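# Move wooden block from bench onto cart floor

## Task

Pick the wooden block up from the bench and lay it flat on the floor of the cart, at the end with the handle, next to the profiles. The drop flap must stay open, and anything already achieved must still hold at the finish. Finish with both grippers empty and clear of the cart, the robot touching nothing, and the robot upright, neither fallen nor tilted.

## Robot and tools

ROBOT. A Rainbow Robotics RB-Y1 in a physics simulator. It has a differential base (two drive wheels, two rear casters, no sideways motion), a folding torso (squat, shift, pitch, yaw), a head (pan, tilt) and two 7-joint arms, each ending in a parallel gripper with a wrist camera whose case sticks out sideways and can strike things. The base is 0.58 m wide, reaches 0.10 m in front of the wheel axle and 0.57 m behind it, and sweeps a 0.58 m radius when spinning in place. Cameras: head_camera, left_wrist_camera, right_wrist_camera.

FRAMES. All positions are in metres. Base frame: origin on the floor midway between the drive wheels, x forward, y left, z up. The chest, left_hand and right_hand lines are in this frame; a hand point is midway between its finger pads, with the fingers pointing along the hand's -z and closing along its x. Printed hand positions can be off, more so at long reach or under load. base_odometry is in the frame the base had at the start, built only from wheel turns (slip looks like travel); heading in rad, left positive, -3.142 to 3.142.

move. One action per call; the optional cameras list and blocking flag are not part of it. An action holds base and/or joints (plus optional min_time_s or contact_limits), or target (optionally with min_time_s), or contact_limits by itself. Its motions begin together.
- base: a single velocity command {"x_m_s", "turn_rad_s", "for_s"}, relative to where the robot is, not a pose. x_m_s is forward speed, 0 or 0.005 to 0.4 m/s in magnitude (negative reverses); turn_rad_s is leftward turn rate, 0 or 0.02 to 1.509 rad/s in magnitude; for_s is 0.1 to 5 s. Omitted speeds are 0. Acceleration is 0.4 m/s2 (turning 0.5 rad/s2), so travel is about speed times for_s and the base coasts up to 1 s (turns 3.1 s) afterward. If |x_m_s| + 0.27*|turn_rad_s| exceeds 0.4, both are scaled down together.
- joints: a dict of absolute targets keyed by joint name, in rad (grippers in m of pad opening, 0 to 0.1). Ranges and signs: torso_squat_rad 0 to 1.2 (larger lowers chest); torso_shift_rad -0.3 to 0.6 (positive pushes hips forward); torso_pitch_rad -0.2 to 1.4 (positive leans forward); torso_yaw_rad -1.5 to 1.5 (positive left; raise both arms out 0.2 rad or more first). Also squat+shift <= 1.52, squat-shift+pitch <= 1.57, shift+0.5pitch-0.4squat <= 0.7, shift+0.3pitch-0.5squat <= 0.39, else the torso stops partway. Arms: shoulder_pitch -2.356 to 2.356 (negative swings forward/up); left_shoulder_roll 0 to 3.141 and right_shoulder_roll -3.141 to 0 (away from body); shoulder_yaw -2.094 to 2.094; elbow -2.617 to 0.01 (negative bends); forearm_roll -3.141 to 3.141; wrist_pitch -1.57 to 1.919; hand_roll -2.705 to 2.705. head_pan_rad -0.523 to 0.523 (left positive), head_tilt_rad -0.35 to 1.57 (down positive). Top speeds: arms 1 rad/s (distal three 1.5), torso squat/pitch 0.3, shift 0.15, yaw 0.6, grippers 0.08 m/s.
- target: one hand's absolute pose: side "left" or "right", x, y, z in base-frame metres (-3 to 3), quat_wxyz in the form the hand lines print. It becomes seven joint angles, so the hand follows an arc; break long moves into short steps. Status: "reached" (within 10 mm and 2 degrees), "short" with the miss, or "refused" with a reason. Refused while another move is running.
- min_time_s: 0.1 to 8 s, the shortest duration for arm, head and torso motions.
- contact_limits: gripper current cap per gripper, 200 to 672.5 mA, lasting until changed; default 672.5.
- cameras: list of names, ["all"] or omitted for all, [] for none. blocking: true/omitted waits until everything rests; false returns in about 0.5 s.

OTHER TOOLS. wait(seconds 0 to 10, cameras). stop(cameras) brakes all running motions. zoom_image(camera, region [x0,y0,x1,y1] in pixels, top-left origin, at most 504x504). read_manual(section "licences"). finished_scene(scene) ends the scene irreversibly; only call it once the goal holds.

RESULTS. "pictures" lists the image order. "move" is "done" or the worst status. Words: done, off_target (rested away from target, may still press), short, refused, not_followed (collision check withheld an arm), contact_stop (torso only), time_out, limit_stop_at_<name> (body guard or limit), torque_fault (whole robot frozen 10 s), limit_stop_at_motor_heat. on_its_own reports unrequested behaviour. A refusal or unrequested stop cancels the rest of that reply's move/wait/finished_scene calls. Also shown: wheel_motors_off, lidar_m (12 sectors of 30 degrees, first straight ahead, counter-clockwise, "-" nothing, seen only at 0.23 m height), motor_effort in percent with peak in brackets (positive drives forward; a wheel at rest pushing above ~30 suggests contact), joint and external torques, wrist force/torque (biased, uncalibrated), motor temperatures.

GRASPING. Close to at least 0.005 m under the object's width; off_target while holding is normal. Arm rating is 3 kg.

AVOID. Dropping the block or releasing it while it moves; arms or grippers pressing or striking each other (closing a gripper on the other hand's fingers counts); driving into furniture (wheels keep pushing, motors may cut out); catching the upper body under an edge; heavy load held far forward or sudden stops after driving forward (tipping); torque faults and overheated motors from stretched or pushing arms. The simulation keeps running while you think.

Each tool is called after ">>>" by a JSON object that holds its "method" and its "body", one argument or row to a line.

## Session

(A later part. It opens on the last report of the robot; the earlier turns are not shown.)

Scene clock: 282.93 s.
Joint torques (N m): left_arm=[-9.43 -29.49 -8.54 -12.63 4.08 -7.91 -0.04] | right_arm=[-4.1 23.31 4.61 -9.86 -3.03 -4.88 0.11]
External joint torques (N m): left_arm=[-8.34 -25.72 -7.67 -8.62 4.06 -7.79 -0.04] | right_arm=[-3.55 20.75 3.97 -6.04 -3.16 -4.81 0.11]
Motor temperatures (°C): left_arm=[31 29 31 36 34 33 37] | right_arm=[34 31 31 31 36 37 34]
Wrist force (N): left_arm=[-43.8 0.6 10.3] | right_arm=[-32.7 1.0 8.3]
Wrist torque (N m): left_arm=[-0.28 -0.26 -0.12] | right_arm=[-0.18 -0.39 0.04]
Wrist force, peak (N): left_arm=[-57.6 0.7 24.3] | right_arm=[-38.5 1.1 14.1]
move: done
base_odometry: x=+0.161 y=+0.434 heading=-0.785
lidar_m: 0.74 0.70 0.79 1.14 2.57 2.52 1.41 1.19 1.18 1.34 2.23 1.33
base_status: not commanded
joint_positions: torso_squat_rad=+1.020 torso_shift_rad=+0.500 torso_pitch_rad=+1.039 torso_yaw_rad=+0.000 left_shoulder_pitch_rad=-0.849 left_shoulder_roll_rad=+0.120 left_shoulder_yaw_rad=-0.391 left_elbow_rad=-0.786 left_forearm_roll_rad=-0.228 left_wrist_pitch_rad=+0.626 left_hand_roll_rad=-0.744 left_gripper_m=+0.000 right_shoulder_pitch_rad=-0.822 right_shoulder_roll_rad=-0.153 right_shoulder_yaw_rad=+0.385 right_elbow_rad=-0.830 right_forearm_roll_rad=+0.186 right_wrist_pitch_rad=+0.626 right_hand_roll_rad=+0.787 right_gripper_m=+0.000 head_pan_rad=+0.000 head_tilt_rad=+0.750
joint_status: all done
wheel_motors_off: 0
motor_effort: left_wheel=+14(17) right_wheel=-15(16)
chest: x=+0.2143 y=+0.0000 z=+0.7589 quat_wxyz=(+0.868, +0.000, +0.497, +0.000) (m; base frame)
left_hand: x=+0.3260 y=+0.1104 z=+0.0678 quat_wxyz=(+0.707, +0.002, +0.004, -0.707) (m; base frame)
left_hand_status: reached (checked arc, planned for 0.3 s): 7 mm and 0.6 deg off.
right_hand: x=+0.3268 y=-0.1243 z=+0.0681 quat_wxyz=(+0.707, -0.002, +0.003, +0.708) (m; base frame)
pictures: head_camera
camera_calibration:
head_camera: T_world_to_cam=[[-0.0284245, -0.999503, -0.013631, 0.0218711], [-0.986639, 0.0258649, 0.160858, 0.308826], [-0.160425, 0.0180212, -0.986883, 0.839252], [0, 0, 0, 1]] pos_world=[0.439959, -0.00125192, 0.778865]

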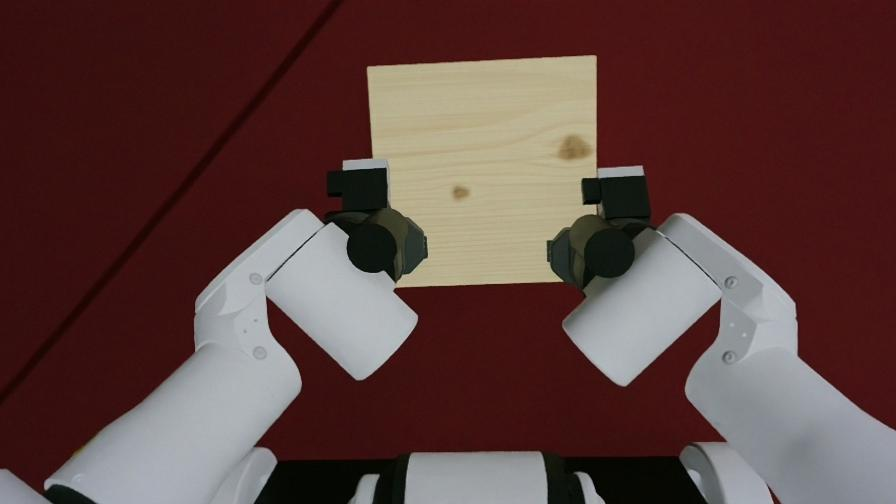

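>>> {"method": "move", "body": {
  "joints": {"torso_squat_rad":0.9},
  "min_time_s": 1.5,
  "cameras": ["head_camera"]
}}

>>> {"method": "move", "body": {
  "joints": {"torso_squat_rad":0.6,"torso_shift_rad":0.35},
  "min_time_s": 2.5,
  "cameras": ["head_camera","left_wrist_camera"]
}}

Scene clock: 285.90 s.
Joint torques (N m): left_arm=[-9 -27.5 -8.37 -13.71 3.74 -6.52 0.02] | right_arm=[-7.48 24.39 4.74 -12.96 -3.17 -5.11 0.01]
External joint torques (N m): left_arm=[-7.94 -23.7 -7.49 -9.71 3.72 -6.39 0.02] | right_arm=[-7 21.84 4.09 -9.16 -3.31 -5.04 0.01]
Motor temperatures (°C): left_arm=[31 29 31 36 34 33 37] | right_arm=[34 31 31 32 36 37 34]
Wrist force (N): left_arm=[-32.8 2.4 -18.9] | right_arm=[-31.6 2.3 -9.8]
Wrist torque (N m): left_arm=[-0.22 0.28 -0.26] | right_arm=[-0.24 -0.20 0.13]
Wrist force, peak (N): left_arm=[-45.0 -0.5 10.6] | right_arm=[-33.0 1.2 -9.9]
move: done
base_odometry: x=+0.161 y=+0.434 heading=-0.786
lidar_m: 0.73 0.70 0.78 1.13 2.57 2.53 1.42 1.18 1.18 1.35 2.21 1.33
base_status: not commanded
joint_positions: torso_squat_rad=+0.900 torso_shift_rad=+0.500 torso_pitch_rad=+1.040 torso_yaw_rad=+0.000 left_shoulder_pitch_rad=-0.849 left_shoulder_roll_rad=+0.120 left_shoulder_yaw_rad=-0.391 left_elbow_rad=-0.785 left_forearm_roll_rad=-0.228 left_wrist_pitch_rad=+0.626 left_hand_roll_rad=-0.744 left_gripper_m=+0.000 right_shoulder_pitch_rad=-0.821 right_shoulder_roll_rad=-0.154 right_shoulder_yaw_rad=+0.385 right_elbow_rad=-0.830 right_forearm_roll_rad=+0.186 right_wrist_pitch_rad=+0.626 right_hand_roll_rad=+0.787 right_gripper_m=+0.000 head_pan_rad=+0.000 head_tilt_rad=+0.750
joint_status: all done
wheel_motors_off: 0
motor_effort: left_wheel=+11(16) right_wheel=-15(16)
chest: x=+0.2476 y=+0.0000 z=+0.8188 quat_wxyz=(+0.868, +0.000, +0.497, +0.000) (m; base frame)
left_hand: x=+0.3585 y=+0.1099 z=+0.1276 quat_wxyz=(+0.707, +0.002, +0.004, -0.707) (m; base frame)
right_hand: x=+0.3585 y=-0.1252 z=+0.1278 quat_wxyz=(+0.707, -0.001, +0.004, +0.707) (m; base frame)
pictures: head_camera
camera_calibration:
head_camera: T_world_to_cam=[[-0.0285205, -0.999502, -0.0134833, 0.0235564], [-0.986455, 0.0259633, 0.161962, 0.331167], [-0.161531, 0.0179199, -0.986705, 0.903904], [0, 0, 0, 1]] pos_world=[0.473362, -0.00125137, 0.838568]

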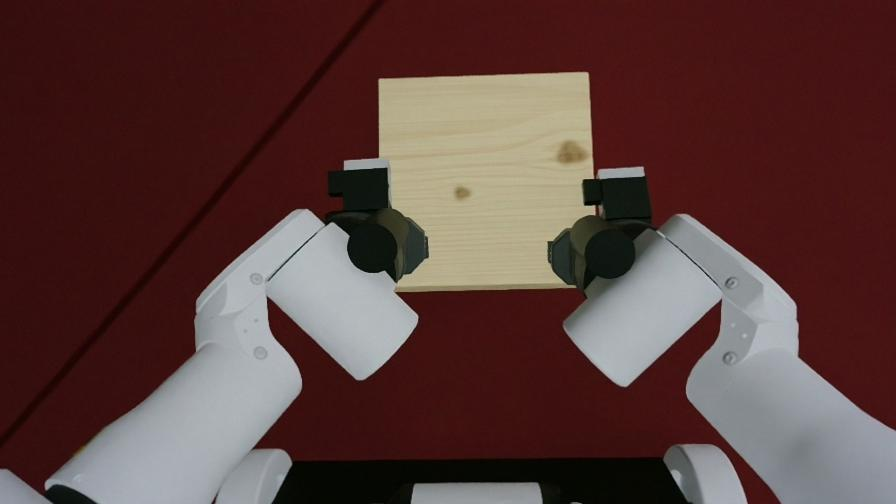

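Scene clock: 288.67 s.
Joint torques (N m): left_arm=[-1.2 -5.39 -1.46 -4.17 0.3 -0.35 0.03] | right_arm=[-1.41 5.38 1.45 -4.19 -0.38 -0.12 -0.1]
External joint torques (N m): left_arm=[-0.05 -1.42 -0.54 -0.1 0.27 -0.21 0.03] | right_arm=[-0.85 2.7 0.77 -0.34 -0.51 -0.03 -0.1]
Motor temperatures (°C): left_arm=[31 29 31 36 34 33 37] | right_arm=[34 31 31 31 36 37 34]
Wrist force (N): left_arm=[0.4 1.7 -8.0] | right_arm=[0.4 2.1 -4.5]
Wrist torque (N m): left_arm=[-0.34 0.13 0.12] | right_arm=[-0.25 0.13 -0.10]
Wrist force, peak (N): left_arm=[-32.9 2.1 -20.0] | right_arm=[-32.6 1.9 -9.9]
move: done
base_odometry: x=+0.161 y=+0.434 heading=-0.786
lidar_m: 0.29 0.32 0.77 1.15 2.57 2.53 1.39 1.18 1.18 1.33 2.22 0.30
base_status: not commanded
joint_positions: torso_squat_rad=+0.600 torso_shift_rad=+0.350 torso_pitch_rad=+1.040 torso_yaw_rad=+0.000 left_shoulder_pitch_rad=-0.851 left_shoulder_roll_rad=+0.114 left_shoulder_yaw_rad=-0.393 left_elbow_rad=-0.788 left_forearm_roll_rad=-0.227 left_wrist_pitch_rad=+0.624 left_hand_roll_rad=-0.744 left_gripper_m=+0.000 right_shoulder_pitch_rad=-0.823 right_shoulder_roll_rad=-0.149 right_shoulder_yaw_rad=+0.386 right_elbow_rad=-0.832 right_forearm_roll_rad=+0.186 right_wrist_pitch_rad=+0.625 right_hand_roll_rad=+0.787 right_gripper_m=+0.000 head_pan_rad=+0.000 head_tilt_rad=+0.750
joint_status: all done
wheel_motors_off: 0
motor_effort: left_wheel=+11(12) right_wheel=-11(14)
chest: x=+0.2369 y=+0.0001 z=+0.9798 quat_wxyz=(+0.868, +0.000, +0.497, +0.000) (m; base frame)
left_hand: x=+0.3494 y=+0.1043 z=+0.2897 quat_wxyz=(+0.707, +0.000, +0.000, -0.707) (m; base frame)
right_hand: x=+0.3492 y=-0.1205 z=+0.2896 quat_wxyz=(+0.707, +0.000, +0.000, +0.707) (m; base frame)
pictures: head_camera, left_wrist_camera
camera_calibration:
head_camera: T_world_to_cam=[[-0.028597, -0.999501, -0.013381, 0.0253571], [-0.986535, 0.0260644, 0.161459, 0.295058], [-0.16103, 0.0178181, -0.986789, 1.06098], [0, 0, 0, 1]] pos_world=[0.46266, -0.00125081, 0.999667]
left_wrist_camera: T_world_to_cam=[[0.0267554, -0.999607, -0.00833007, 0.0967443], [-0.887739, -0.0275904, 0.45952, 0.209006], [-0.45957, -0.00489972, -0.888128, 0.490902], [0, 0, 0, 1]] pos_world=[0.408558, 0.104878, 0.340747]

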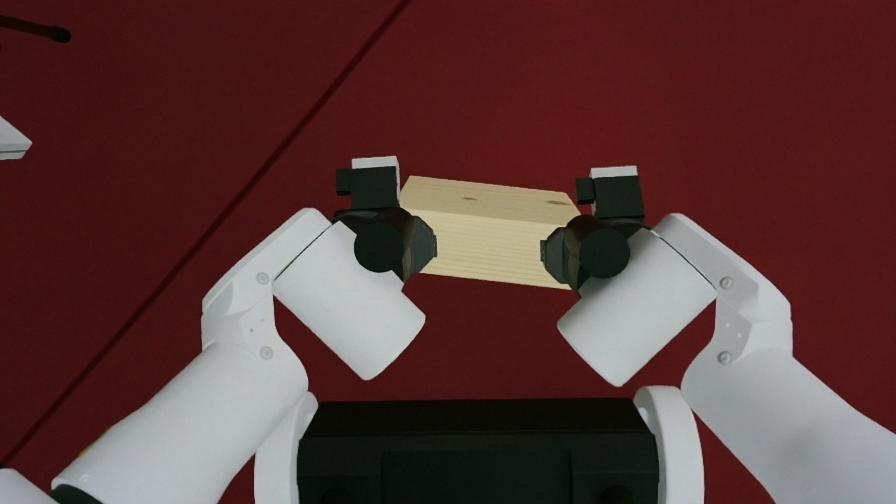

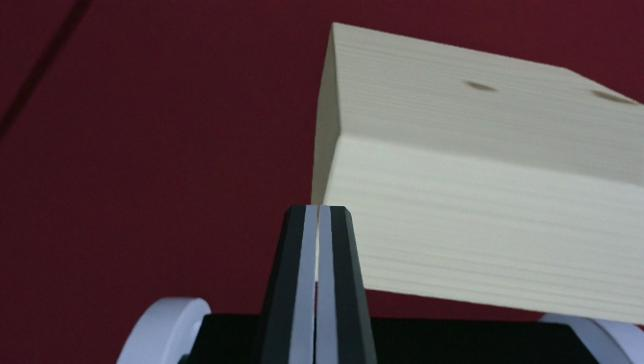

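>>> {"method": "move", "body": {
  "target": {"side":"left","x":0.349,"y":0.17,"z":0.3,"quat_wxyz":[0.7071,0,0,-0.7071]},
  "cameras": []
}}

>>> {"method": "move", "body": {
  "target": {"side":"right","x":0.349,"y":-0.19,"z":0.3,"quat_wxyz":[0.7071,0,0,0.7071]},
  "cameras": ["head_camera","left_wrist_camera","right_wrist_camera"]
}}

Scene clock: 292.77 s.
Joint torques (N m): left_arm=[-0.16 -1.71 0.45 -4.73 -0.16 -0.45 0.03] | right_arm=[-1.47 4.85 1.38 -3.9 -0.25 -0.21 -0.09]
External joint torques (N m): left_arm=[-0.88 -1.21 0.7 -0.24 -0.2 -0.31 0.03] | right_arm=[-0.91 2.17 0.71 -0.05 -0.38 -0.12 -0.09]
Motor temperatures (°C): left_arm=[31 29 31 36 34 33 37] | right_arm=[34 31 31 31 36 37 34]
Wrist force (N): left_arm=[0.6 1.8 -8.1] | right_arm=[0.4 2.8 -4.0]
Wrist torque (N m): left_arm=[-0.41 0.19 0.09] | right_arm=[-0.36 0.15 -0.08]
Wrist force, peak (N): left_arm=[-0.8 0.9 -8.8] | right_arm=[0.0 3.1 -5.1]
move: done
base_odometry: x=+0.161 y=+0.434 heading=-0.786
lidar_m: 0.31 0.34 0.78 1.13 2.55 2.52 1.41 1.19 1.18 1.35 2.22 0.31
base_status: not commanded
joint_positions: torso_squat_rad=+0.600 torso_shift_rad=+0.350 torso_pitch_rad=+1.040 torso_yaw_rad=+0.000 left_shoulder_pitch_rad=-0.712 left_shoulder_roll_rad=+0.265 left_shoulder_yaw_rad=-0.364 left_elbow_rad=-1.022 left_forearm_roll_rad=-0.054 left_wrist_pitch_rad=+0.661 left_hand_roll_rad=-0.913 left_gripper_m=+0.000 right_shoulder_pitch_rad=-0.823 right_shoulder_roll_rad=-0.149 right_shoulder_yaw_rad=+0.386 right_elbow_rad=-0.832 right_forearm_roll_rad=+0.185 right_wrist_pitch_rad=+0.625 right_hand_roll_rad=+0.787 right_gripper_m=+0.000 head_pan_rad=+0.000 head_tilt_rad=+0.750
joint_status: all done
wheel_motors_off: 0
motor_effort: left_wheel=+12(13) right_wheel=-11(13)
chest: x=+0.2369 y=+0.0001 z=+0.9798 quat_wxyz=(+0.868, +0.000, +0.497, +0.000) (m; base frame)
left_hand: x=+0.3488 y=+0.1700 z=+0.2997 quat_wxyz=(+0.707, +0.000, +0.000, -0.707) (m; base frame)
left_hand_status: reached (checked arc, planned for 0.6 s): 0 mm and 0.0 deg off.
right_hand: x=+0.3492 y=-0.1203 z=+0.2897 quat_wxyz=(+0.707, +0.000, +0.000, +0.707) (m; base frame)
pictures: none
No camera images: "cameras" was empty.

Scene clock: 293.73 s.
Joint torques (N m): left_arm=[0.27 -1.55 0.89 -4.37 -0.18 -0.42 0.06] | right_arm=[1.14 0.63 -0.99 -4.62 0.16 -0.11 -0.35]
External joint torques (N m): left_arm=[-0.45 -1.05 1.14 0.13 -0.22 -0.28 0.06] | right_arm=[-0.18 1.52 -0.82 -0.55 0.03 -0.01 -0.35]
Motor temperatures (°C): left_arm=[31 29 31 36 34 33 37] | right_arm=[34 31 31 31 36 37 34]
Wrist force (N): left_arm=[0.3 1.0 -7.2] | right_arm=[0.4 2.7 -4.3]
Wrist torque (N m): left_arm=[-0.28 0.07 0.07] | right_arm=[-0.31 0.18 -0.12]
Wrist force, peak (N): left_arm=[0.4 1.0 -8.5] | right_arm=[1.0 4.2 -4.9]
move: done
base_odometry: x=+0.161 y=+0.434 heading=-0.786
lidar_m: 0.30 0.34 0.78 1.14 2.56 2.54 1.41 1.18 1.18 1.33 2.23 0.32
base_status: not commanded
joint_positions: torso_squat_rad=+0.600 torso_shift_rad=+0.350 torso_pitch_rad=+1.040 torso_yaw_rad=+0.000 left_shoulder_pitch_rad=-0.712 left_shoulder_roll_rad=+0.265 left_shoulder_yaw_rad=-0.364 left_elbow_rad=-1.022 left_forearm_roll_rad=-0.054 left_wrist_pitch_rad=+0.661 left_hand_roll_rad=-0.913 left_gripper_m=+0.000 right_shoulder_pitch_rad=-0.695 right_shoulder_roll_rad=-0.307 right_shoulder_yaw_rad=+0.357 right_elbow_rad=-1.038 right_forearm_roll_rad=-0.002 right_wrist_pitch_rad=+0.646 right_hand_roll_rad=+0.952 right_gripper_m=+0.000 head_pan_rad=+0.000 head_tilt_rad=+0.750
joint_status: all done
wheel_motors_off: 0
motor_effort: left_wheel=+11(13) right_wheel=-10(13)
chest: x=+0.2369 y=+0.0001 z=+0.9799 quat_wxyz=(+0.868, +0.000, +0.497, +0.000) (m; base frame)
left_hand: x=+0.3489 y=+0.1699 z=+0.2997 quat_wxyz=(+0.707, +0.000, +0.000, -0.707) (m; base frame)
right_hand: x=+0.3489 y=-0.1901 z=+0.2998 quat_wxyz=(+0.707, +0.000, +0.000, +0.707) (m; base frame)
right_hand_status: reached (checked arc, planned for 0.5 s): 0 mm and 0.0 deg off.
pictures: head_camera, left_wrist_camera, right_wrist_camera
camera_calibration:
head_camera: T_world_to_cam=[[-0.028594, -0.999502, -0.0133815, 0.0253562], [-0.986535, 0.0260614, 0.161459, 0.295058], [-0.16103, 0.0178181, -0.986789, 1.06098], [0, 0, 0, 1]] pos_world=[0.46266, -0.00125082, 0.999667]
left_wrist_camera: T_world_to_cam=[[0.026609, -0.999605, -0.00902963, 0.162724], [-0.887969, -0.0277841, 0.459063, 0.20593], [-0.459133, -0.00419717, -0.888358, 0.4997], [0, 0, 0, 1]] pos_world=[0.407959, 0.170479, 0.350847]
right_wrist_camera: T_world_to_cam=[[0.0293521, -0.999234, -0.0259006, -0.193678], [-0.861245, -0.0384335, 0.506735, 0.168319], [-0.507342, 0.00743302, -0.861713, 0.508913], [0, 0, 0, 1]] pos_world=[0.408842, -0.190843, 0.348228]

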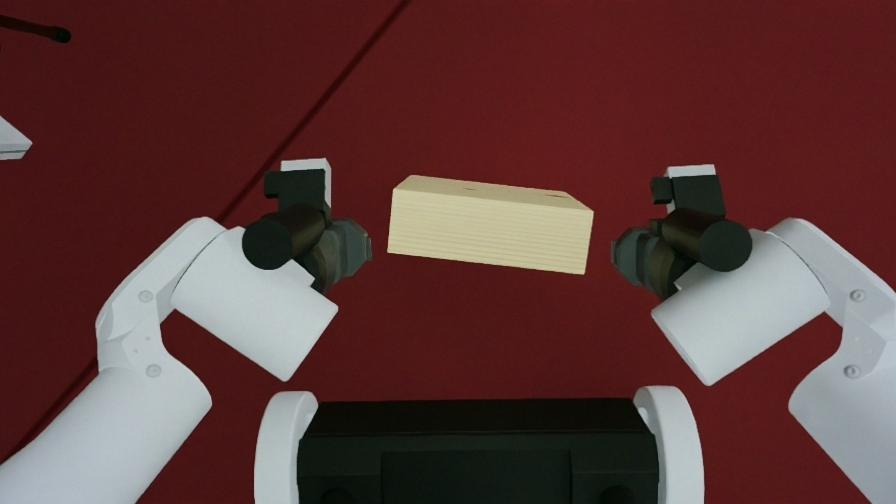

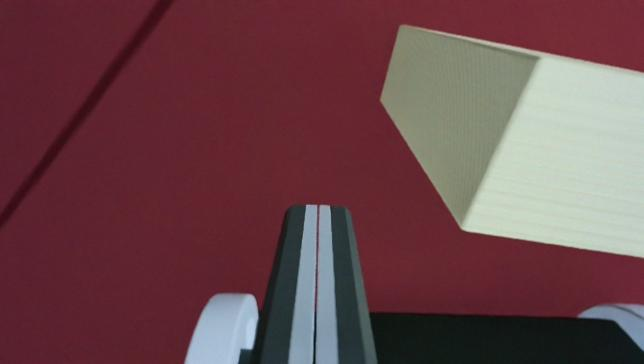

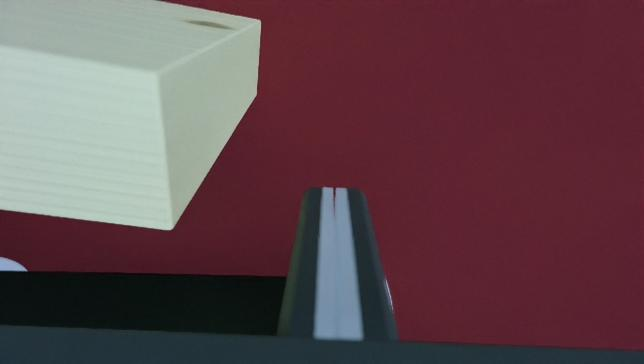

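>>> {"method": "move", "body": {
  "target": {"side":"left","x":0.3,"y":0.27,"z":0.42,"quat_wxyz":[0.7071,0,0,-0.7071]},
  "cameras": []
}}

>>> {"method": "move", "body": {
  "joints": {"right_gripper_m":0.1},
  "cameras": []
}}

>>> {"method": "move", "body": {
  "target": {"side":"right","x":0.33,"y":-0.2,"z":0.48,"quat_wxyz":[0.9978,0,0,-0.067]},
  "cameras": []
}}

>>> {"method": "move", "body": {
  "target": {"side":"right","x":0.36,"y":-0.037,"z":0.49,"quat_wxyz":[0.9978,0,0,-0.067]},
  "cameras": []
}}

>>> {"method": "move", "body": {
  "joints": {"torso_squat_rad":0.9,"torso_shift_rad":0.45},
  "cameras": ["head_camera","right_wrist_camera"]
}}

Scene clock: 303.13 s.
Joint torques (N m): left_arm=[5.81 2.09 2.51 -6.15 0.1 -0.5 -0.12] | right_arm=[1.37 0.66 -0.86 -4.23 0.14 0.09 -0.38]
External joint torques (N m): left_arm=[-1.11 -1.74 1.42 -0.21 0.05 -0.36 -0.12] | right_arm=[0.05 1.56 -0.69 -0.16 0.01 0.18 -0.38]
Motor temperatures (°C): left_arm=[30 29 31 36 34 33 37] | right_arm=[34 31 31 31 36 37 34]
Wrist force (N): left_arm=[0.3 1.3 -8.2] | right_arm=[0.0 2.6 -4.6]
Wrist torque (N m): left_arm=[-0.32 0.17 0.07] | right_arm=[-0.29 0.12 -0.07]
Wrist force, peak (N): left_arm=[0.1 0.6 -8.8] | right_arm=[0.3 3.2 -4.9]
move: done
base_odometry: x=+0.161 y=+0.434 heading=-0.786
lidar_m: 0.31 0.35 0.77 1.14 2.57 2.54 1.41 1.19 1.18 1.35 2.22 0.32
base_status: not commanded
joint_positions: torso_squat_rad=+0.600 torso_shift_rad=+0.350 torso_pitch_rad=+1.040 torso_yaw_rad=+0.000 left_shoulder_pitch_rad=-0.180 left_shoulder_roll_rad=+0.587 left_shoulder_yaw_rad=-0.275 left_elbow_rad=-1.831 left_forearm_roll_rad=+0.126 left_wrist_pitch_rad=+0.867 left_hand_roll_rad=-0.993 left_gripper_m=+0.000 right_shoulder_pitch_rad=-0.695 right_shoulder_roll_rad=-0.307 right_shoulder_yaw_rad=+0.357 right_elbow_rad=-1.038 right_forearm_roll_rad=-0.002 right_wrist_pitch_rad=+0.646 right_hand_roll_rad=+0.952 right_gripper_m=+0.000 head_pan_rad=+0.000 head_tilt_rad=+0.750
joint_status: all done
wheel_motors_off: 0
motor_effort: left_wheel=+12(13) right_wheel=-10(12)
chest: x=+0.2369 y=+0.0001 z=+0.9799 quat_wxyz=(+0.868, +0.000, +0.497, +0.000) (m; base frame)
left_hand: x=+0.2999 y=+0.2700 z=+0.4195 quat_wxyz=(+0.707, +0.000, +0.000, -0.707) (m; base frame)
left_hand_status: reached (checked arc, planned for 1.1 s): 1 mm and 0.0 deg off.
right_hand: x=+0.3489 y=-0.1900 z=+0.2998 quat_wxyz=(+0.707, +0.000, +0.000, +0.707) (m; base frame)
pictures: none
No camera images: "cameras" was empty.

Scene clock: 304.80 s.
Joint torques (N m): left_arm=[5.51 2.1 2.54 -6.31 0.13 -0.49 -0.24] | right_arm=[1.47 0.29 -1.69 -4.14 0.18 -0.09 -0.27]
External joint torques (N m): left_arm=[-1.41 -1.73 1.45 -0.37 0.08 -0.34 -0.24] | right_arm=[0.16 1.19 -1.53 -0.07 0.05 0 -0.27]
Motor temperatures (°C): left_arm=[30 29 31 36 34 33 37] | right_arm=[34 31 31 31 36 37 34]
Wrist force (N): left_arm=[0.8 1.0 -8.1] | right_arm=[0.1 3.0 -4.1]
Wrist torque (N m): left_arm=[-0.24 0.17 0.09] | right_arm=[-0.32 0.13 -0.11]
Wrist force, peak (N): left_arm=[0.2 1.5 -8.5] | right_arm=[0.3 2.7 -5.0]
move: done
base_odometry: x=+0.161 y=+0.434 heading=-0.786
lidar_m: 0.31 0.36 0.77 1.13 2.57 2.53 1.41 1.18 1.18 1.34 2.23 0.31
base_status: not commanded
joint_positions: torso_squat_rad=+0.600 torso_shift_rad=+0.350 torso_pitch_rad=+1.040 torso_yaw_rad=+0.000 left_shoulder_pitch_rad=-0.180 left_shoulder_roll_rad=+0.587 left_shoulder_yaw_rad=-0.275 left_elbow_rad=-1.831 left_forearm_roll_rad=+0.126 left_wrist_pitch_rad=+0.867 left_hand_roll_rad=-0.993 left_gripper_m=+0.000 right_shoulder_pitch_rad=-0.695 right_shoulder_roll_rad=-0.307 right_shoulder_yaw_rad=+0.357 right_elbow_rad=-1.038 right_forearm_roll_rad=-0.002 right_wrist_pitch_rad=+0.646 right_hand_roll_rad=+0.952 right_gripper_m=+0.099 head_pan_rad=+0.000 head_tilt_rad=+0.750
joint_status: all done
wheel_motors_off: 0
motor_effort: left_wheel=+12(13) right_wheel=-10(13)
chest: x=+0.2369 y=+0.0001 z=+0.9799 quat_wxyz=(+0.868, +0.000, +0.497, +0.000) (m; base frame)
left_hand: x=+0.2999 y=+0.2700 z=+0.4195 quat_wxyz=(+0.707, +0.000, +0.000, -0.707) (m; base frame)
right_hand: x=+0.3489 y=-0.1900 z=+0.2998 quat_wxyz=(+0.707, +0.000, +0.000, +0.707) (m; base frame)
pictures: none
No camera images: "cameras" was empty.

Scene clock: 306.57 s.
Joint torques (N m): left_arm=[5.75 2.27 2.15 -5.84 0.11 -0.46 -0.23] | right_arm=[6.57 2.22 -1.16 -7.99 0.29 -0.15 0.27]
External joint torques (N m): left_arm=[-1.16 -1.56 1.06 0.11 0.07 -0.31 -0.23] | right_arm=[0.46 2.24 -1.3 -0.65 0.06 -0.11 0.27]
Motor temperatures (°C): left_arm=[30 29 31 36 34 33 37] | right_arm=[34 31 31 31 35 37 34]
Wrist force (N): left_arm=[0.3 1.4 -7.9] | right_arm=[0.2 2.6 -4.7]
Wrist torque (N m): left_arm=[-0.28 0.11 0.13] | right_arm=[-0.28 0.12 -0.09]
Wrist force, peak (N): left_arm=[0.3 1.3 -8.9] | right_arm=[-0.7 3.4 -5.1]
move: done
base_odometry: x=+0.161 y=+0.434 heading=-0.786
lidar_m: 0.32 0.35 0.77 1.14 2.56 2.53 1.42 1.19 1.18 1.35 2.21 0.32
base_status: not commanded
joint_positions: torso_squat_rad=+0.600 torso_shift_rad=+0.350 torso_pitch_rad=+1.040 torso_yaw_rad=+0.000 left_shoulder_pitch_rad=-0.180 left_shoulder_roll_rad=+0.587 left_shoulder_yaw_rad=-0.275 left_elbow_rad=-1.831 left_forearm_roll_rad=+0.126 left_wrist_pitch_rad=+0.867 left_hand_roll_rad=-0.993 left_gripper_m=+0.000 right_shoulder_pitch_rad=-0.119 right_shoulder_roll_rad=-0.079 right_shoulder_yaw_rad=+0.083 right_elbow_rad=-2.135 right_forearm_roll_rad=+0.056 right_wrist_pitch_rad=+1.209 right_hand_roll_rad=-0.289 right_gripper_m=+0.099 head_pan_rad=+0.000 head_tilt_rad=+0.750
joint_status: all done
wheel_motors_off: 0
motor_effort: left_wheel=+11(12) right_wheel=-11(13)
chest: x=+0.2369 y=+0.0001 z=+0.9799 quat_wxyz=(+0.868, +0.000, +0.497, +0.000) (m; base frame)
left_hand: x=+0.3000 y=+0.2699 z=+0.4195 quat_wxyz=(+0.707, +0.000, +0.000, -0.707) (m; base frame)
right_hand: x=+0.3299 y=-0.2001 z=+0.4800 quat_wxyz=(+0.998, +0.000, +0.000, -0.067) (m; base frame)
right_hand_status: reached (checked arc, planned for 1.4 s): 0 mm and 0.0 deg off.
pictures: none
No camera images: "cameras" was empty.

Scene clock: 307.67 s.
Joint torques (N m): left_arm=[5.89 2.34 2.38 -5.81 0.08 -0.37 -0.12] | right_arm=[1.65 6.72 2.23 -7.3 -0.08 0.05 0.3]
External joint torques (N m): left_arm=[-1.03 -1.49 1.29 0.14 0.04 -0.22 -0.12] | right_arm=[0.39 1.23 -1.39 0.12 -0.31 0.08 0.3]
Motor temperatures (°C): left_arm=[30 29 31 36 34 33 37] | right_arm=[34 31 31 31 35 37 34]
Wrist force (N): left_arm=[0.5 1.2 -7.9] | right_arm=[-0.5 3.2 -4.5]
Wrist torque (N m): left_arm=[-0.27 0.18 0.06] | right_arm=[-0.30 0.08 -0.08]
Wrist force, peak (N): left_arm=[0.2 2.2 -8.8] | right_arm=[0.2 3.6 -4.6]
move: done
base_odometry: x=+0.161 y=+0.434 heading=-0.786
lidar_m: 0.31 0.34 0.78 1.13 2.56 2.53 1.40 1.18 1.18 1.35 2.22 0.32
base_status: not commanded
joint_positions: torso_squat_rad=+0.600 torso_shift_rad=+0.350 torso_pitch_rad=+1.040 torso_yaw_rad=+0.000 left_shoulder_pitch_rad=-0.180 left_shoulder_roll_rad=+0.587 left_shoulder_yaw_rad=-0.275 left_elbow_rad=-1.831 left_forearm_roll_rad=+0.126 left_wrist_pitch_rad=+0.867 left_hand_roll_rad=-0.993 left_gripper_m=+0.000 right_shoulder_pitch_rad=-0.437 right_shoulder_roll_rad=+0.000 right_shoulder_yaw_rad=+0.529 right_elbow_rad=-1.928 right_forearm_roll_rad=+0.402 right_wrist_pitch_rad=+1.433 right_hand_roll_rad=-0.752 right_gripper_m=+0.099 head_pan_rad=+0.000 head_tilt_rad=+0.750
joint_status: all done
wheel_motors_off: 0
motor_effort: left_wheel=+11(12) right_wheel=-10(12)
chest: x=+0.2369 y=+0.0001 z=+0.9799 quat_wxyz=(+0.868, +0.000, +0.497, +0.000) (m; base frame)
left_hand: x=+0.3000 y=+0.2699 z=+0.4195 quat_wxyz=(+0.707, +0.000, +0.000, -0.707) (m; base frame)
right_hand: x=+0.3602 y=-0.0375 z=+0.4904 quat_wxyz=(+0.998, +0.000, -0.001, -0.067) (m; base frame)
right_hand_status: reached (checked arc, planned for 0.8 s): 1 mm and 0.1 deg off.
pictures: none
No camera images: "cameras" was empty.

Scene clock: 309.50 s.
Joint torques (N m): left_arm=[5.92 2.3 2.36 -5.62 0.18 -0.43 -0.21] | right_arm=[1.97 6.73 2.75 -7.76 -0.04 0.13 0.32]
External joint torques (N m): left_arm=[-0.99 -1.53 1.27 0.33 0.14 -0.28 -0.21] | right_arm=[0.71 1.24 -0.88 -0.34 -0.27 0.15 0.32]
Motor temperatures (°C): left_arm=[30 29 31 36 34 33 37] | right_arm=[34 31 31 31 35 37 34]
Wrist force (N): left_arm=[0.5 1.6 -7.5] | right_arm=[-0.5 2.5 -4.0]
Wrist torque (N m): left_arm=[-0.34 0.16 0.07] | right_arm=[-0.26 0.04 -0.10]
Wrist force, peak (N): left_arm=[0.1 1.4 -8.5] | right_arm=[0.2 3.0 -5.0]
move: done
base_odometry: x=+0.161 y=+0.434 heading=-0.786
lidar_m: 0.30 0.35 0.78 1.13 2.57 2.51 1.41 1.19 1.17 1.34 2.22 0.32
base_status: not commanded
joint_positions: torso_squat_rad=+0.900 torso_shift_rad=+0.450 torso_pitch_rad=+1.040 torso_yaw_rad=+0.000 left_shoulder_pitch_rad=-0.180 left_shoulder_roll_rad=+0.587 left_shoulder_yaw_rad=-0.275 left_elbow_rad=-1.831 left_forearm_roll_rad=+0.126 left_wrist_pitch_rad=+0.867 left_hand_roll_rad=-0.993 left_gripper_m=+0.000 right_shoulder_pitch_rad=-0.437 right_shoulder_roll_rad=+0.000 right_shoulder_yaw_rad=+0.529 right_elbow_rad=-1.928 right_forearm_roll_rad=+0.402 right_wrist_pitch_rad=+1.433 right_hand_roll_rad=-0.752 right_gripper_m=+0.099 head_pan_rad=+0.000 head_tilt_rad=+0.750
joint_status: all done
wheel_motors_off: 0
motor_effort: left_wheel=+10(12) right_wheel=-11(13)
chest: x=+0.2281 y=+0.0000 z=+0.8289 quat_wxyz=(+0.868, +0.000, +0.497, +0.000) (m; base frame)
left_hand: x=+0.2912 y=+0.2699 z=+0.2686 quat_wxyz=(+0.707, +0.000, +0.000, -0.707) (m; base frame)
right_hand: x=+0.3513 y=-0.0375 z=+0.3395 quat_wxyz=(+0.998, +0.000, -0.001, -0.067) (m; base frame)
pictures: head_camera, right_wrist_camera
camera_calibration:
head_camera: T_world_to_cam=[[-0.0285948, -0.999502, -0.0133782, 0.0230828], [-0.986519, 0.026061, 0.161556, 0.310652], [-0.161127, 0.0178175, -0.986773, 0.910692], [0, 0, 0, 1]] pos_world=[0.453861, -0.00125082, 0.848767]
right_wrist_camera: T_world_to_cam=[[-0.994168, 0.104079, -0.028234, 0.361498], [0.0754575, 0.858412, 0.507381, -0.139486], [0.0770442, 0.502291, -0.861259, 0.356386], [0, 0, 0, 1]] pos_world=[0.342457, -0.0968978, 0.387919]

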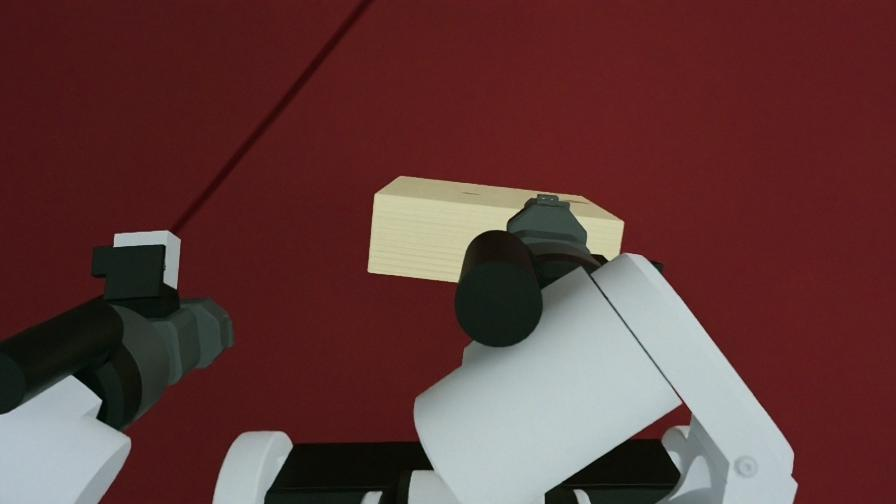

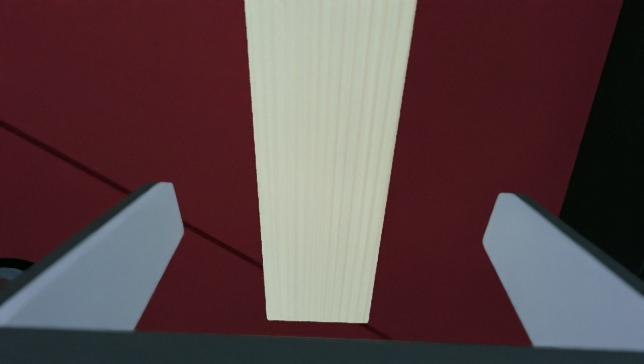

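>>> {"method": "move", "body": {
  "target": {"side":"right","x":0.356,"y":-0.037,"z":0.245,"quat_wxyz":[0.9978,0,0,-0.067]},
  "cameras": ["right_wrist_camera"]
}}

>>> {"method": "move", "body": {
  "joints": {"right_gripper_m":0.03},
  "cameras": ["head_camera","right_wrist_camera"]
}}

Scene clock: 312.83 s.
Joint torques (N m): left_arm=[6.23 2.57 2.31 -5.57 0.18 -0.35 -0.18] | right_arm=[-0.29 6.43 0.96 -6.57 -0.13 0.34 -0.12]
External joint torques (N m): left_arm=[-0.68 -1.26 1.22 0.37 0.14 -0.2 -0.18] | right_arm=[-0.05 0.48 -1.8 0.01 -0.33 0.35 -0.12]
Motor temperatures (°C): left_arm=[30 29 31 36 34 33 37] | right_arm=[34 30 31 31 35 37 34]
Wrist force (N): left_arm=[0.6 1.1 -8.1] | right_arm=[-0.3 2.8 -4.4]
Wrist torque (N m): left_arm=[-0.26 0.14 0.06] | right_arm=[-0.29 0.04 -0.06]
Wrist force, peak (N): left_arm=[-0.1 1.6 -8.7] | right_arm=[-1.5 2.6 -5.3]
move: done
base_odometry: x=+0.161 y=+0.434 heading=-0.786
lidar_m: 0.30 0.34 0.77 1.14 2.56 2.52 1.41 1.18 1.18 1.34 2.21 0.32
base_status: not commanded
joint_positions: torso_squat_rad=+0.900 torso_shift_rad=+0.450 torso_pitch_rad=+1.040 torso_yaw_rad=+0.000 left_shoulder_pitch_rad=-0.180 left_shoulder_roll_rad=+0.586 left_shoulder_yaw_rad=-0.275 left_elbow_rad=-1.831 left_forearm_roll_rad=+0.126 left_wrist_pitch_rad=+0.867 left_hand_roll_rad=-0.993 left_gripper_m=+0.000 right_shoulder_pitch_rad=-0.621 right_shoulder_roll_rad=-0.013 right_shoulder_yaw_rad=+0.435 right_elbow_rad=-1.459 right_forearm_roll_rad=+0.334 right_wrist_pitch_rad=+1.127 right_hand_roll_rad=-0.852 right_gripper_m=+0.099 head_pan_rad=+0.000 head_tilt_rad=+0.750
joint_status: all done
wheel_motors_off: 0
motor_effort: left_wheel=+11(12) right_wheel=-11(13)
chest: x=+0.2281 y=+0.0000 z=+0.8289 quat_wxyz=(+0.868, +0.000, +0.497, +0.000) (m; base frame)
left_hand: x=+0.2912 y=+0.2698 z=+0.2686 quat_wxyz=(+0.707, +0.000, +0.000, -0.707) (m; base frame)
right_hand: x=+0.3560 y=-0.0369 z=+0.2451 quat_wxyz=(+0.998, +0.000, +0.000, -0.067) (m; base frame)
right_hand_status: reached (checked arc, planned for 0.8 s): 0 mm and 0.0 deg off.
pictures: right_wrist_camera
camera_calibration:
right_wrist_camera: T_world_to_cam=[[-0.994159, 0.104666, -0.0263268, 0.362927], [0.0769701, 0.858581, 0.506867, -0.0928195], [0.0756556, 0.50188, -0.861622, 0.274975], [0, 0, 0, 1]] pos_world=[0.347148, -0.0962976, 0.293526]

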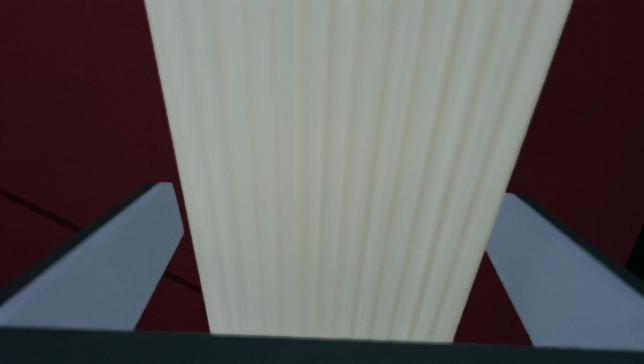

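Scene clock: 314.13 s.
Joint torques (N m): left_arm=[6.12 2.5 2.52 -5.62 0.17 -0.46 -0.17] | right_arm=[-0.82 6.15 1.07 -6.98 0.59 -0.2 0.04]
External joint torques (N m): left_arm=[-0.8 -1.32 1.43 0.33 0.13 -0.31 -0.17] | right_arm=[-0.59 0.2 -1.68 -0.4 0.38 -0.19 0.04]
Motor temperatures (°C): left_arm=[30 28 31 36 34 33 37] | right_arm=[34 30 31 31 35 37 34]
Wrist force (N): left_arm=[0.4 1.4 -7.6] | right_arm=[-3.2 2.6 -2.2]
Wrist torque (N m): left_arm=[-0.30 0.15 0.09] | right_arm=[-0.22 0.06 -0.36]
Wrist force, peak (N): left_arm=[0.6 2.4 -8.3] | right_arm=[-3.3 3.5 -5.4]
move: off_target
base_odometry: x=+0.161 y=+0.434 heading=-0.786
lidar_m: 0.31 0.33 0.79 1.13 2.58 2.52 1.41 1.18 1.18 1.34 2.22 0.32
base_status: not commanded
joint_positions: torso_squat_rad=+0.900 torso_shift_rad=+0.450 torso_pitch_rad=+1.040 torso_yaw_rad=+0.000 left_shoulder_pitch_rad=-0.180 left_shoulder_roll_rad=+0.586 left_shoulder_yaw_rad=-0.275 left_elbow_rad=-1.831 left_forearm_roll_rad=+0.126 left_wrist_pitch_rad=+0.867 left_hand_roll_rad=-0.993 left_gripper_m=+0.000 right_shoulder_pitch_rad=-0.621 right_shoulder_roll_rad=-0.013 right_shoulder_yaw_rad=+0.435 right_elbow_rad=-1.459 right_forearm_roll_rad=+0.334 right_wrist_pitch_rad=+1.127 right_hand_roll_rad=-0.852 right_gripper_m=+0.074 head_pan_rad=+0.000 head_tilt_rad=+0.750
joint_status: right_gripper_m off_target (ended at +0.074, target +0.030)
wheel_motors_off: 0
motor_effort: left_wheel=+10(11) right_wheel=-12(14)
chest: x=+0.2281 y=+0.0000 z=+0.8289 quat_wxyz=(+0.868, +0.000, +0.497, +0.000) (m; base frame)
left_hand: x=+0.2912 y=+0.2698 z=+0.2686 quat_wxyz=(+0.707, +0.000, +0.000, -0.707) (m; base frame)
right_hand: x=+0.3558 y=-0.0369 z=+0.2451 quat_wxyz=(+0.998, +0.000, +0.000, -0.067) (m; base frame)
pictures: head_camera, right_wrist_camera
camera_calibration:
head_camera: T_world_to_cam=[[-0.0285948, -0.999502, -0.0133782, 0.0230828], [-0.986519, 0.026061, 0.161556, 0.310652], [-0.161127, 0.0178175, -0.986773, 0.910692], [0, 0, 0, 1]] pos_world=[0.453861, -0.00125082, 0.848767]
right_wrist_camera: T_world_to_cam=[[-0.994157, 0.10478, -0.0259303, 0.36272], [0.077275, 0.858604, 0.506782, -0.0928911], [0.0753645, 0.501817, -0.861684, 0.275097], [0, 0, 0, 1]] pos_world=[0.347047, -0.0962975, 0.293528]

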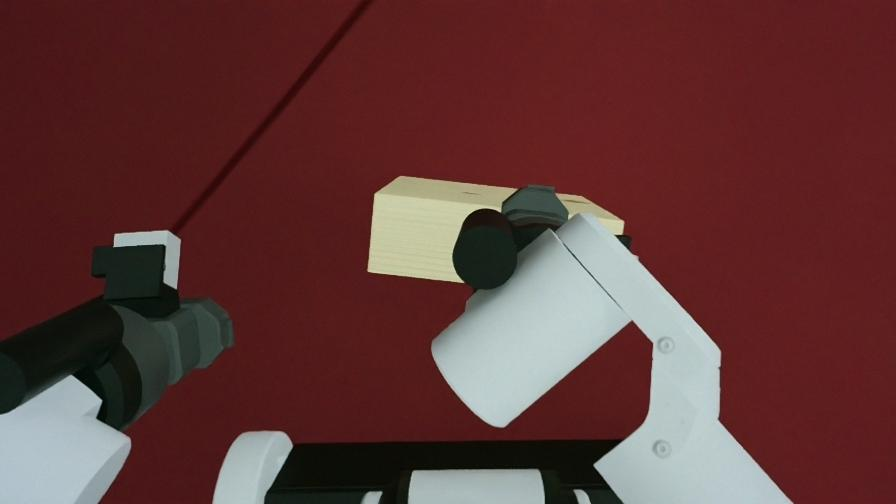

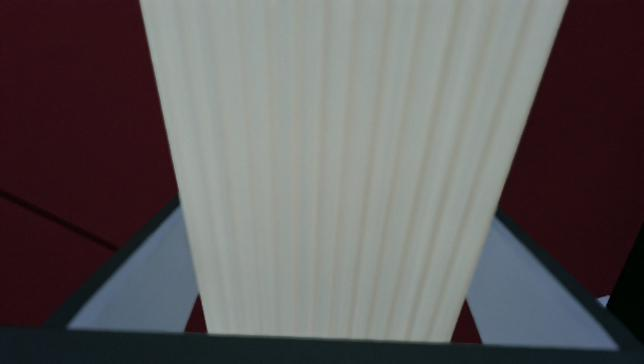

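>>> {"method": "move", "body": {
  "joints": {"torso_squat_rad":0.5,"torso_shift_rad":0.25},
  "min_time_s": 2,
  "cameras": []
}}

>>> {"method": "move", "body": {
  "base": {"x_m_s":-0.2,"for_s":1.5},
  "joints": {"torso_squat_rad":0.8,"torso_pitch_rad":0.4,"torso_shift_rad":0,"head_tilt_rad":0.7},
  "cameras": ["head_camera"]
}}

Scene clock: 320.10 s.
Joint torques (N m): left_arm=[6.39 2.44 2.39 -5.69 0.09 -0.51 -0.26] | right_arm=[-1.22 9.37 2.84 -11.45 -0.12 0.06 -0.06]
External joint torques (N m): left_arm=[-0.53 -1.38 1.3 0.25 0.05 -0.36 -0.26] | right_arm=[-1.02 3.43 0.09 -4.89 -0.33 0.07 -0.05]
Motor temperatures (°C): left_arm=[30 28 31 36 34 33 37] | right_arm=[34 30 31 31 35 37 34]
Wrist force (N): left_arm=[0.9 1.3 -8.1] | right_arm=[0.5 3.6 -25.9]
Wrist torque (N m): left_arm=[-0.30 0.21 0.14] | right_arm=[-0.62 0.08 -0.10]
Wrist force, peak (N): left_arm=[0.5 1.8 -9.0] | right_arm=[0.5 4.0 -27.1]
move: done
base_odometry: x=+0.161 y=+0.434 heading=-0.786
lidar_m: 0.25 0.71 0.78 1.13 2.57 2.52 1.41 1.18 1.18 1.34 2.21 0.26
base_status: not commanded
joint_positions: torso_squat_rad=+0.500 torso_shift_rad=+0.250 torso_pitch_rad=+1.041 torso_yaw_rad=+0.000 left_shoulder_pitch_rad=-0.181 left_shoulder_roll_rad=+0.586 left_shoulder_yaw_rad=-0.275 left_elbow_rad=-1.831 left_forearm_roll_rad=+0.126 left_wrist_pitch_rad=+0.867 left_hand_roll_rad=-0.993 left_gripper_m=+0.000 right_shoulder_pitch_rad=-0.620 right_shoulder_roll_rad=-0.014 right_shoulder_yaw_rad=+0.435 right_elbow_rad=-1.458 right_forearm_roll_rad=+0.334 right_wrist_pitch_rad=+1.127 right_hand_roll_rad=-0.852 right_gripper_m=+0.074 head_pan_rad=+0.000 head_tilt_rad=+0.750
joint_status: all done
wheel_motors_off: 0
motor_effort: left_wheel=+12(13) right_wheel=-9(13)
chest: x=+0.1910 y=+0.0001 z=+1.0322 quat_wxyz=(+0.868, +0.000, +0.497, +0.000) (m; base frame)
left_hand: x=+0.2538 y=+0.2699 z=+0.4718 quat_wxyz=(+0.707, +0.000, +0.000, -0.707) (m; base frame)
right_hand: x=+0.3181 y=-0.0376 z=+0.4479 quat_wxyz=(+0.998, -0.001, +0.001, -0.067) (m; base frame)
pictures: none
No camera images: "cameras" was empty.

Scene clock: 323.03 s.
Joint torques (N m): left_arm=[-6.52 5.06 6.24 -8.33 -0.27 -1.44 -0.16] | right_arm=[-22.01 6.87 0.28 -19.24 3.21 -4.09 0.15]
External joint torques (N m): left_arm=[-0.07 -1.7 0.91 0.31 0.14 -0.33 -0.17] | right_arm=[-9.34 3.28 0.83 -9.99 2.33 -3.21 0.12]
Motor temperatures (°C): left_arm=[30 28 31 36 34 33 37] | right_arm=[34 30 31 31 35 37 34]
Wrist force (N): left_arm=[0.6 -1.8 -7.1] | right_arm=[-15.5 1.3 -21.1]
Wrist torque (N m): left_arm=[-0.17 0.14 0.12] | right_arm=[-0.71 1.53 0.12]
Wrist force, peak (N): left_arm=[0.2 1.7 -8.5] | right_arm=[2.0 4.3 -27.1]
move: done
base_odometry: x=-0.051 y=+0.646 heading=-0.785
lidar_m: 1.00 1.00 1.31 1.16 3.03 2.10 1.17 0.98 0.98 1.12 1.80 1.75
base_status: done (sent for 1.5 of 1.5 s)
joint_positions: torso_squat_rad=+0.800 torso_shift_rad=+0.000 torso_pitch_rad=+0.401 torso_yaw_rad=+0.000 left_shoulder_pitch_rad=-0.181 left_shoulder_roll_rad=+0.586 left_shoulder_yaw_rad=-0.275 left_elbow_rad=-1.831 left_forearm_roll_rad=+0.126 left_wrist_pitch_rad=+0.867 left_hand_roll_rad=-0.993 left_gripper_m=+0.000 right_shoulder_pitch_rad=-0.618 right_shoulder_roll_rad=-0.014 right_shoulder_yaw_rad=+0.435 right_elbow_rad=-1.456 right_forearm_roll_rad=+0.334 right_wrist_pitch_rad=+1.128 right_hand_roll_rad=-0.852 right_gripper_m=+0.074 head_pan_rad=+0.000 head_tilt_rad=+0.700
joint_status: all done
wheel_motors_off: 0
motor_effort: left_wheel=+4(25) right_wheel=-3(38)
chest: x=-0.1072 y=+0.0001 z=+1.0531 quat_wxyz=(+0.980, +0.000, +0.199, +0.000) (m; base frame)
left_hand: x=+0.2778 y=+0.2699 z=+0.6410 quat_wxyz=(+0.671, +0.222, -0.222, -0.671) (m; base frame)
right_hand: x=+0.3425 y=-0.0382 z=+0.6588 quat_wxyz=(+0.948, +0.020, -0.311, -0.064) (m; base frame)
pictures: head_camera
camera_calibration:
head_camera: T_world_to_cam=[[-0.0134742, -0.999504, -0.028459, 0.0339609], [-0.86409, 0.0259611, -0.502667, 0.661634], [0.503157, 0.0178181, -0.864011, 1.01124], [0, 0, 0, 1]] pos_world=[0.0633537, -0.00125112, 1.20728]

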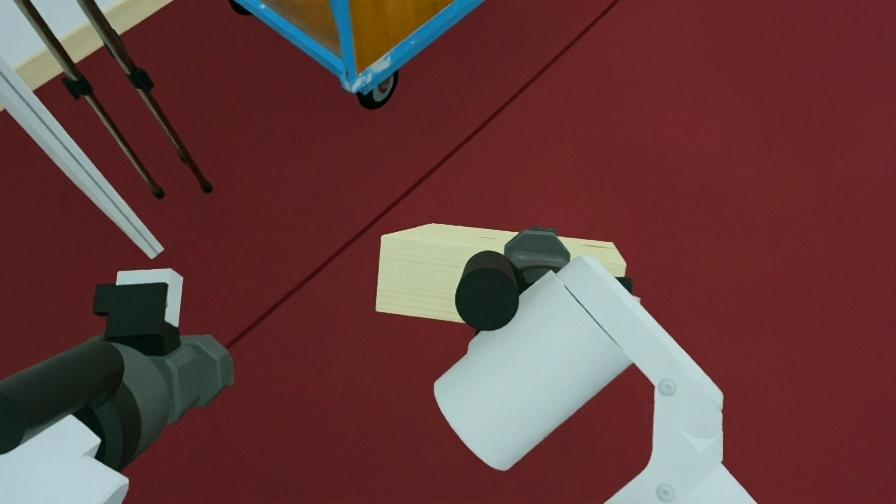

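>>> {"method": "move", "body": {
  "joints": {"left_shoulder_pitch_rad":0.6,"left_shoulder_roll_rad":0.5,"left_shoulder_yaw_rad":0.0,"left_elbow_rad":-1.5,"left_forearm_roll_rad":0,"left_wrist_pitch_rad":0,"left_hand_roll_rad":0},
  "cameras": []
}}

>>> {"method": "move", "body": {
  "joints": {"right_shoulder_pitch_rad":-0.45,"right_shoulder_roll_rad":-0.8,"right_shoulder_yaw_rad":0.8,"right_elbow_rad":-1.1,"right_forearm_roll_rad":1.33,"right_wrist_pitch_rad":1.27,"right_hand_roll_rad":-0.33},
  "min_time_s": 2.5,
  "cameras": ["head_camera"]
}}

Scene clock: 327.97 s.
Joint torques (N m): left_arm=[8.37 6.15 6.17 -3.61 -0.14 -0.97 -0.37] | right_arm=[-22.59 7.04 -0.38 -19.6 3.41 -4.22 0.03]
External joint torques (N m): left_arm=[-1.71 -1.68 1.33 -0.49 -0.19 -0.12 -0.35] | right_arm=[-9.93 3.45 0.17 -10.35 2.52 -3.36 0]
Motor temperatures (°C): left_arm=[30 28 31 36 34 33 37] | right_arm=[34 30 31 32 36 37 34]
Wrist force (N): left_arm=[-2.3 -1.0 -6.2] | right_arm=[-15.6 0.4 -21.1]
Wrist torque (N m): left_arm=[-0.19 -0.03 0.13] | right_arm=[-0.75 1.50 0.11]
Wrist force, peak (N): left_arm=[-2.1 -1.7 -7.4] | right_arm=[-16.7 1.8 -21.3]
move: done
base_odometry: x=-0.051 y=+0.646 heading=-0.785
lidar_m: 0.99 0.98 1.31 1.15 3.02 2.10 1.17 0.98 0.98 1.12 1.82 1.75
base_status: not commanded
joint_positions: torso_squat_rad=+0.800 torso_shift_rad=+0.000 torso_pitch_rad=+0.401 torso_yaw_rad=+0.000 left_shoulder_pitch_rad=+0.600 left_shoulder_roll_rad=+0.500 left_shoulder_yaw_rad=+0.000 left_elbow_rad=-1.500 left_forearm_roll_rad=+0.000 left_wrist_pitch_rad=+0.000 left_hand_roll_rad=+0.000 left_gripper_m=+0.000 right_shoulder_pitch_rad=-0.618 right_shoulder_roll_rad=-0.014 right_shoulder_yaw_rad=+0.435 right_elbow_rad=-1.456 right_forearm_roll_rad=+0.334 right_wrist_pitch_rad=+1.128 right_hand_roll_rad=-0.852 right_gripper_m=+0.074 head_pan_rad=+0.000 head_tilt_rad=+0.700
joint_status: all done
wheel_motors_off: 0
motor_effort: left_wheel=+4(5) right_wheel=-4(6)
chest: x=-0.1071 y=+0.0000 z=+1.0531 quat_wxyz=(+0.980, +0.000, +0.199, +0.000) (m; base frame)
left_hand: x=-0.0626 y=+0.4629 z=+0.5596 quat_wxyz=(+0.943, +0.161, -0.233, -0.175) (m; base frame)
right_hand: x=+0.3424 y=-0.0382 z=+0.6587 quat_wxyz=(+0.948, +0.020, -0.311, -0.064) (m; base frame)
pictures: none
No camera images: "cameras" was empty.

Scene clock: 330.77 s.
Joint torques (N m): left_arm=[8.57 5.81 6.05 -3.41 -0.22 -0.97 -0.3] | right_arm=[-14.98 -22.53 -9.02 -2.93 4.8 6.95 1.27]
External joint torques (N m): left_arm=[-1.55 -2.04 1.2 -0.3 -0.27 -0.11 -0.29] | right_arm=[-7.28 -9.68 -3.6 -0.29 3.95 5.37 1.3]
Motor temperatures (°C): left_arm=[30 28 31 36 34 33 37] | right_arm=[34 30 31 32 36 37 34]
Wrist force (N): left_arm=[-2.7 -1.2 -7.1] | right_arm=[17.6 22.5 5.7]
Wrist torque (N m): left_arm=[-0.16 -0.04 0.11] | right_arm=[0.66 -0.44 -1.59]
Wrist force, peak (N): left_arm=[-2.4 -1.2 -7.6] | right_arm=[11.3 29.6 6.1]
move: done
base_odometry: x=-0.051 y=+0.646 heading=-0.785
lidar_m: 0.99 0.98 1.33 1.15 3.01 2.09 1.16 0.99 0.98 1.11 1.83 1.75
base_status: not commanded
joint_positions: torso_squat_rad=+0.800 torso_shift_rad=+0.000 torso_pitch_rad=+0.401 torso_yaw_rad=+0.000 left_shoulder_pitch_rad=+0.600 left_shoulder_roll_rad=+0.500 left_shoulder_yaw_rad=+0.000 left_elbow_rad=-1.500 left_forearm_roll_rad=+0.000 left_wrist_pitch_rad=+0.000 left_hand_roll_rad=+0.000 left_gripper_m=+0.000 right_shoulder_pitch_rad=-0.448 right_shoulder_roll_rad=-0.798 right_shoulder_yaw_rad=+0.801 right_elbow_rad=-1.100 right_forearm_roll_rad=+1.329 right_wrist_pitch_rad=+1.269 right_hand_roll_rad=-0.330 right_gripper_m=+0.074 head_pan_rad=+0.000 head_tilt_rad=+0.700
joint_status: all done
wheel_motors_off: 0
motor_effort: left_wheel=+4(5) right_wheel=-3(5)
chest: x=-0.1071 y=-0.0002 z=+1.0531 quat_wxyz=(+0.980, +0.000, +0.199, +0.000) (m; base frame)
left_hand: x=-0.0624 y=+0.4629 z=+0.5598 quat_wxyz=(+0.943, +0.161, -0.233, -0.175) (m; base frame)
right_hand: x=+0.3248 y=-0.4709 z=+0.7396 quat_wxyz=(+0.426, -0.743, -0.140, +0.497) (m; base frame)
pictures: head_camera
camera_calibration:
head_camera: T_world_to_cam=[[-0.0135394, -0.999489, -0.0289537, 0.0342624], [-0.864094, 0.0262662, -0.502645, 0.661615], [0.503149, 0.0182132, -0.864008, 1.01125], [0, 0, 0, 1]] pos_world=[0.0633537, -0.0015512, 1.20727]

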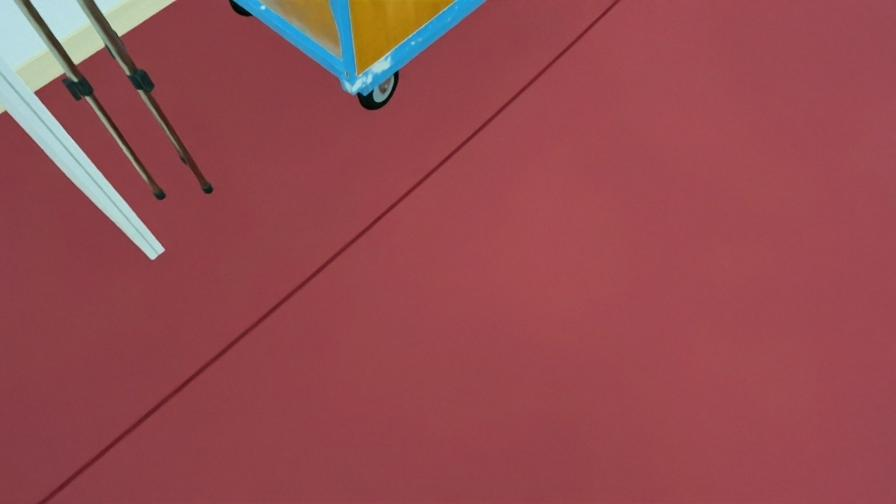

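>>> {"method": "move", "body": {
  "joints": {"right_shoulder_pitch_rad":-0.136,"right_shoulder_roll_rad":-1.6,"right_shoulder_yaw_rad":1.171,"right_elbow_rad":-1.2,"right_forearm_roll_rad":2.328,"right_wrist_pitch_rad":1.411,"right_hand_roll_rad":0.181,"head_pan_rad":-0.3},
  "min_time_s": 2.5,
  "cameras": ["head_camera"]
}}

Scene clock: 334.97 s.
Joint torques (N m): left_arm=[9.44 6.51 5.82 -3.06 -0.04 -1.09 -0.27] | right_arm=[-1.28 -21.85 -3.71 3.35 -0.93 1.83 0.11]
External joint torques (N m): left_arm=[-0.66 -1.33 0.98 0.07 -0.09 -0.23 -0.25] | right_arm=[-0.68 -1.31 -1.08 0.33 -0.3 0.16 0.15]
Motor temperatures (°C): left_arm=[30 28 31 36 34 33 37] | right_arm=[34 31 31 32 36 37 34]
Wrist force (N): left_arm=[-1.7 -0.9 -6.5] | right_arm=[4.6 -0.2 -1.0]
Wrist torque (N m): left_arm=[-0.19 0.03 0.15] | right_arm=[-0.15 0.36 -0.05]
Wrist force, peak (N): left_arm=[-2.2 -0.6 -7.7] | right_arm=[21.2 -14.4 -23.5]
move: done
base_odometry: x=-0.051 y=+0.646 heading=-0.785
lidar_m: 1.00 0.98 1.32 1.15 3.01 2.07 1.16 0.98 0.97 1.12 1.82 1.75
base_status: not commanded
joint_positions: torso_squat_rad=+0.800 torso_shift_rad=+0.000 torso_pitch_rad=+0.400 torso_yaw_rad=+0.000 left_shoulder_pitch_rad=+0.600 left_shoulder_roll_rad=+0.500 left_shoulder_yaw_rad=+0.000 left_elbow_rad=-1.500 left_forearm_roll_rad=+0.000 left_wrist_pitch_rad=+0.000 left_hand_roll_rad=+0.000 left_gripper_m=+0.000 right_shoulder_pitch_rad=-0.136 right_shoulder_roll_rad=-1.600 right_shoulder_yaw_rad=+1.171 right_elbow_rad=-1.200 right_forearm_roll_rad=+2.328 right_wrist_pitch_rad=+1.411 right_hand_roll_rad=+0.181 right_gripper_m=+0.030 head_pan_rad=-0.300 head_tilt_rad=+0.700
joint_status: all done
wheel_motors_off: 0
on_its_own: right_gripper_m moved -0.044 to your old target +0.030
motor_effort: left_wheel=+4(13) right_wheel=-6(12)
chest: x=-0.1075 y=+0.0000 z=+1.0532 quat_wxyz=(+0.980, +0.000, +0.199, +0.000) (m; base frame)
left_hand: x=-0.0623 y=+0.4629 z=+0.5597 quat_wxyz=(+0.943, +0.161, -0.233, -0.175) (m; base frame)
right_hand: x=+0.1459 y=-0.4781 z=+0.8049 quat_wxyz=(-0.476, -0.588, -0.038, +0.653) (m; base frame)
pictures: head_camera
camera_calibration:
head_camera: T_world_to_cam=[[-0.285466, -0.954479, 0.0864788, -0.109879], [-0.83198, 0.202012, -0.516721, 0.678889], [0.47573, -0.219455, -0.851775, 0.996333], [0, 0, 0, 1]] pos_world=[0.0594692, -0.0233708, 1.20895]

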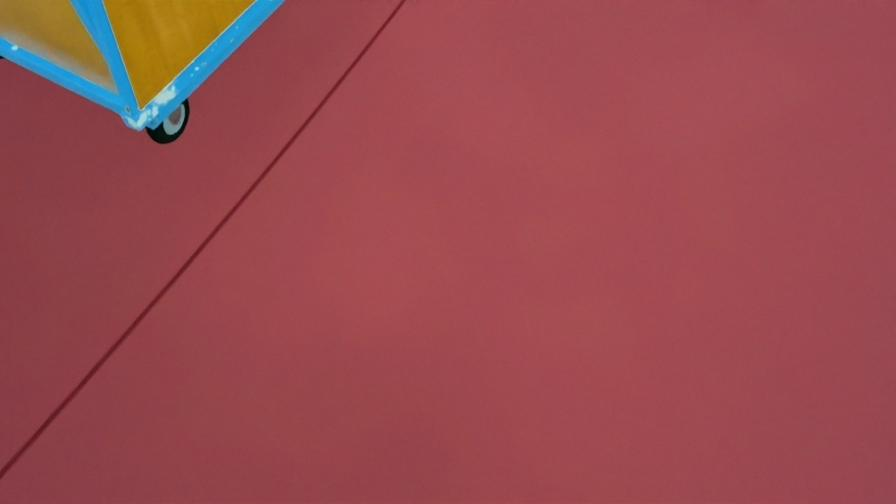

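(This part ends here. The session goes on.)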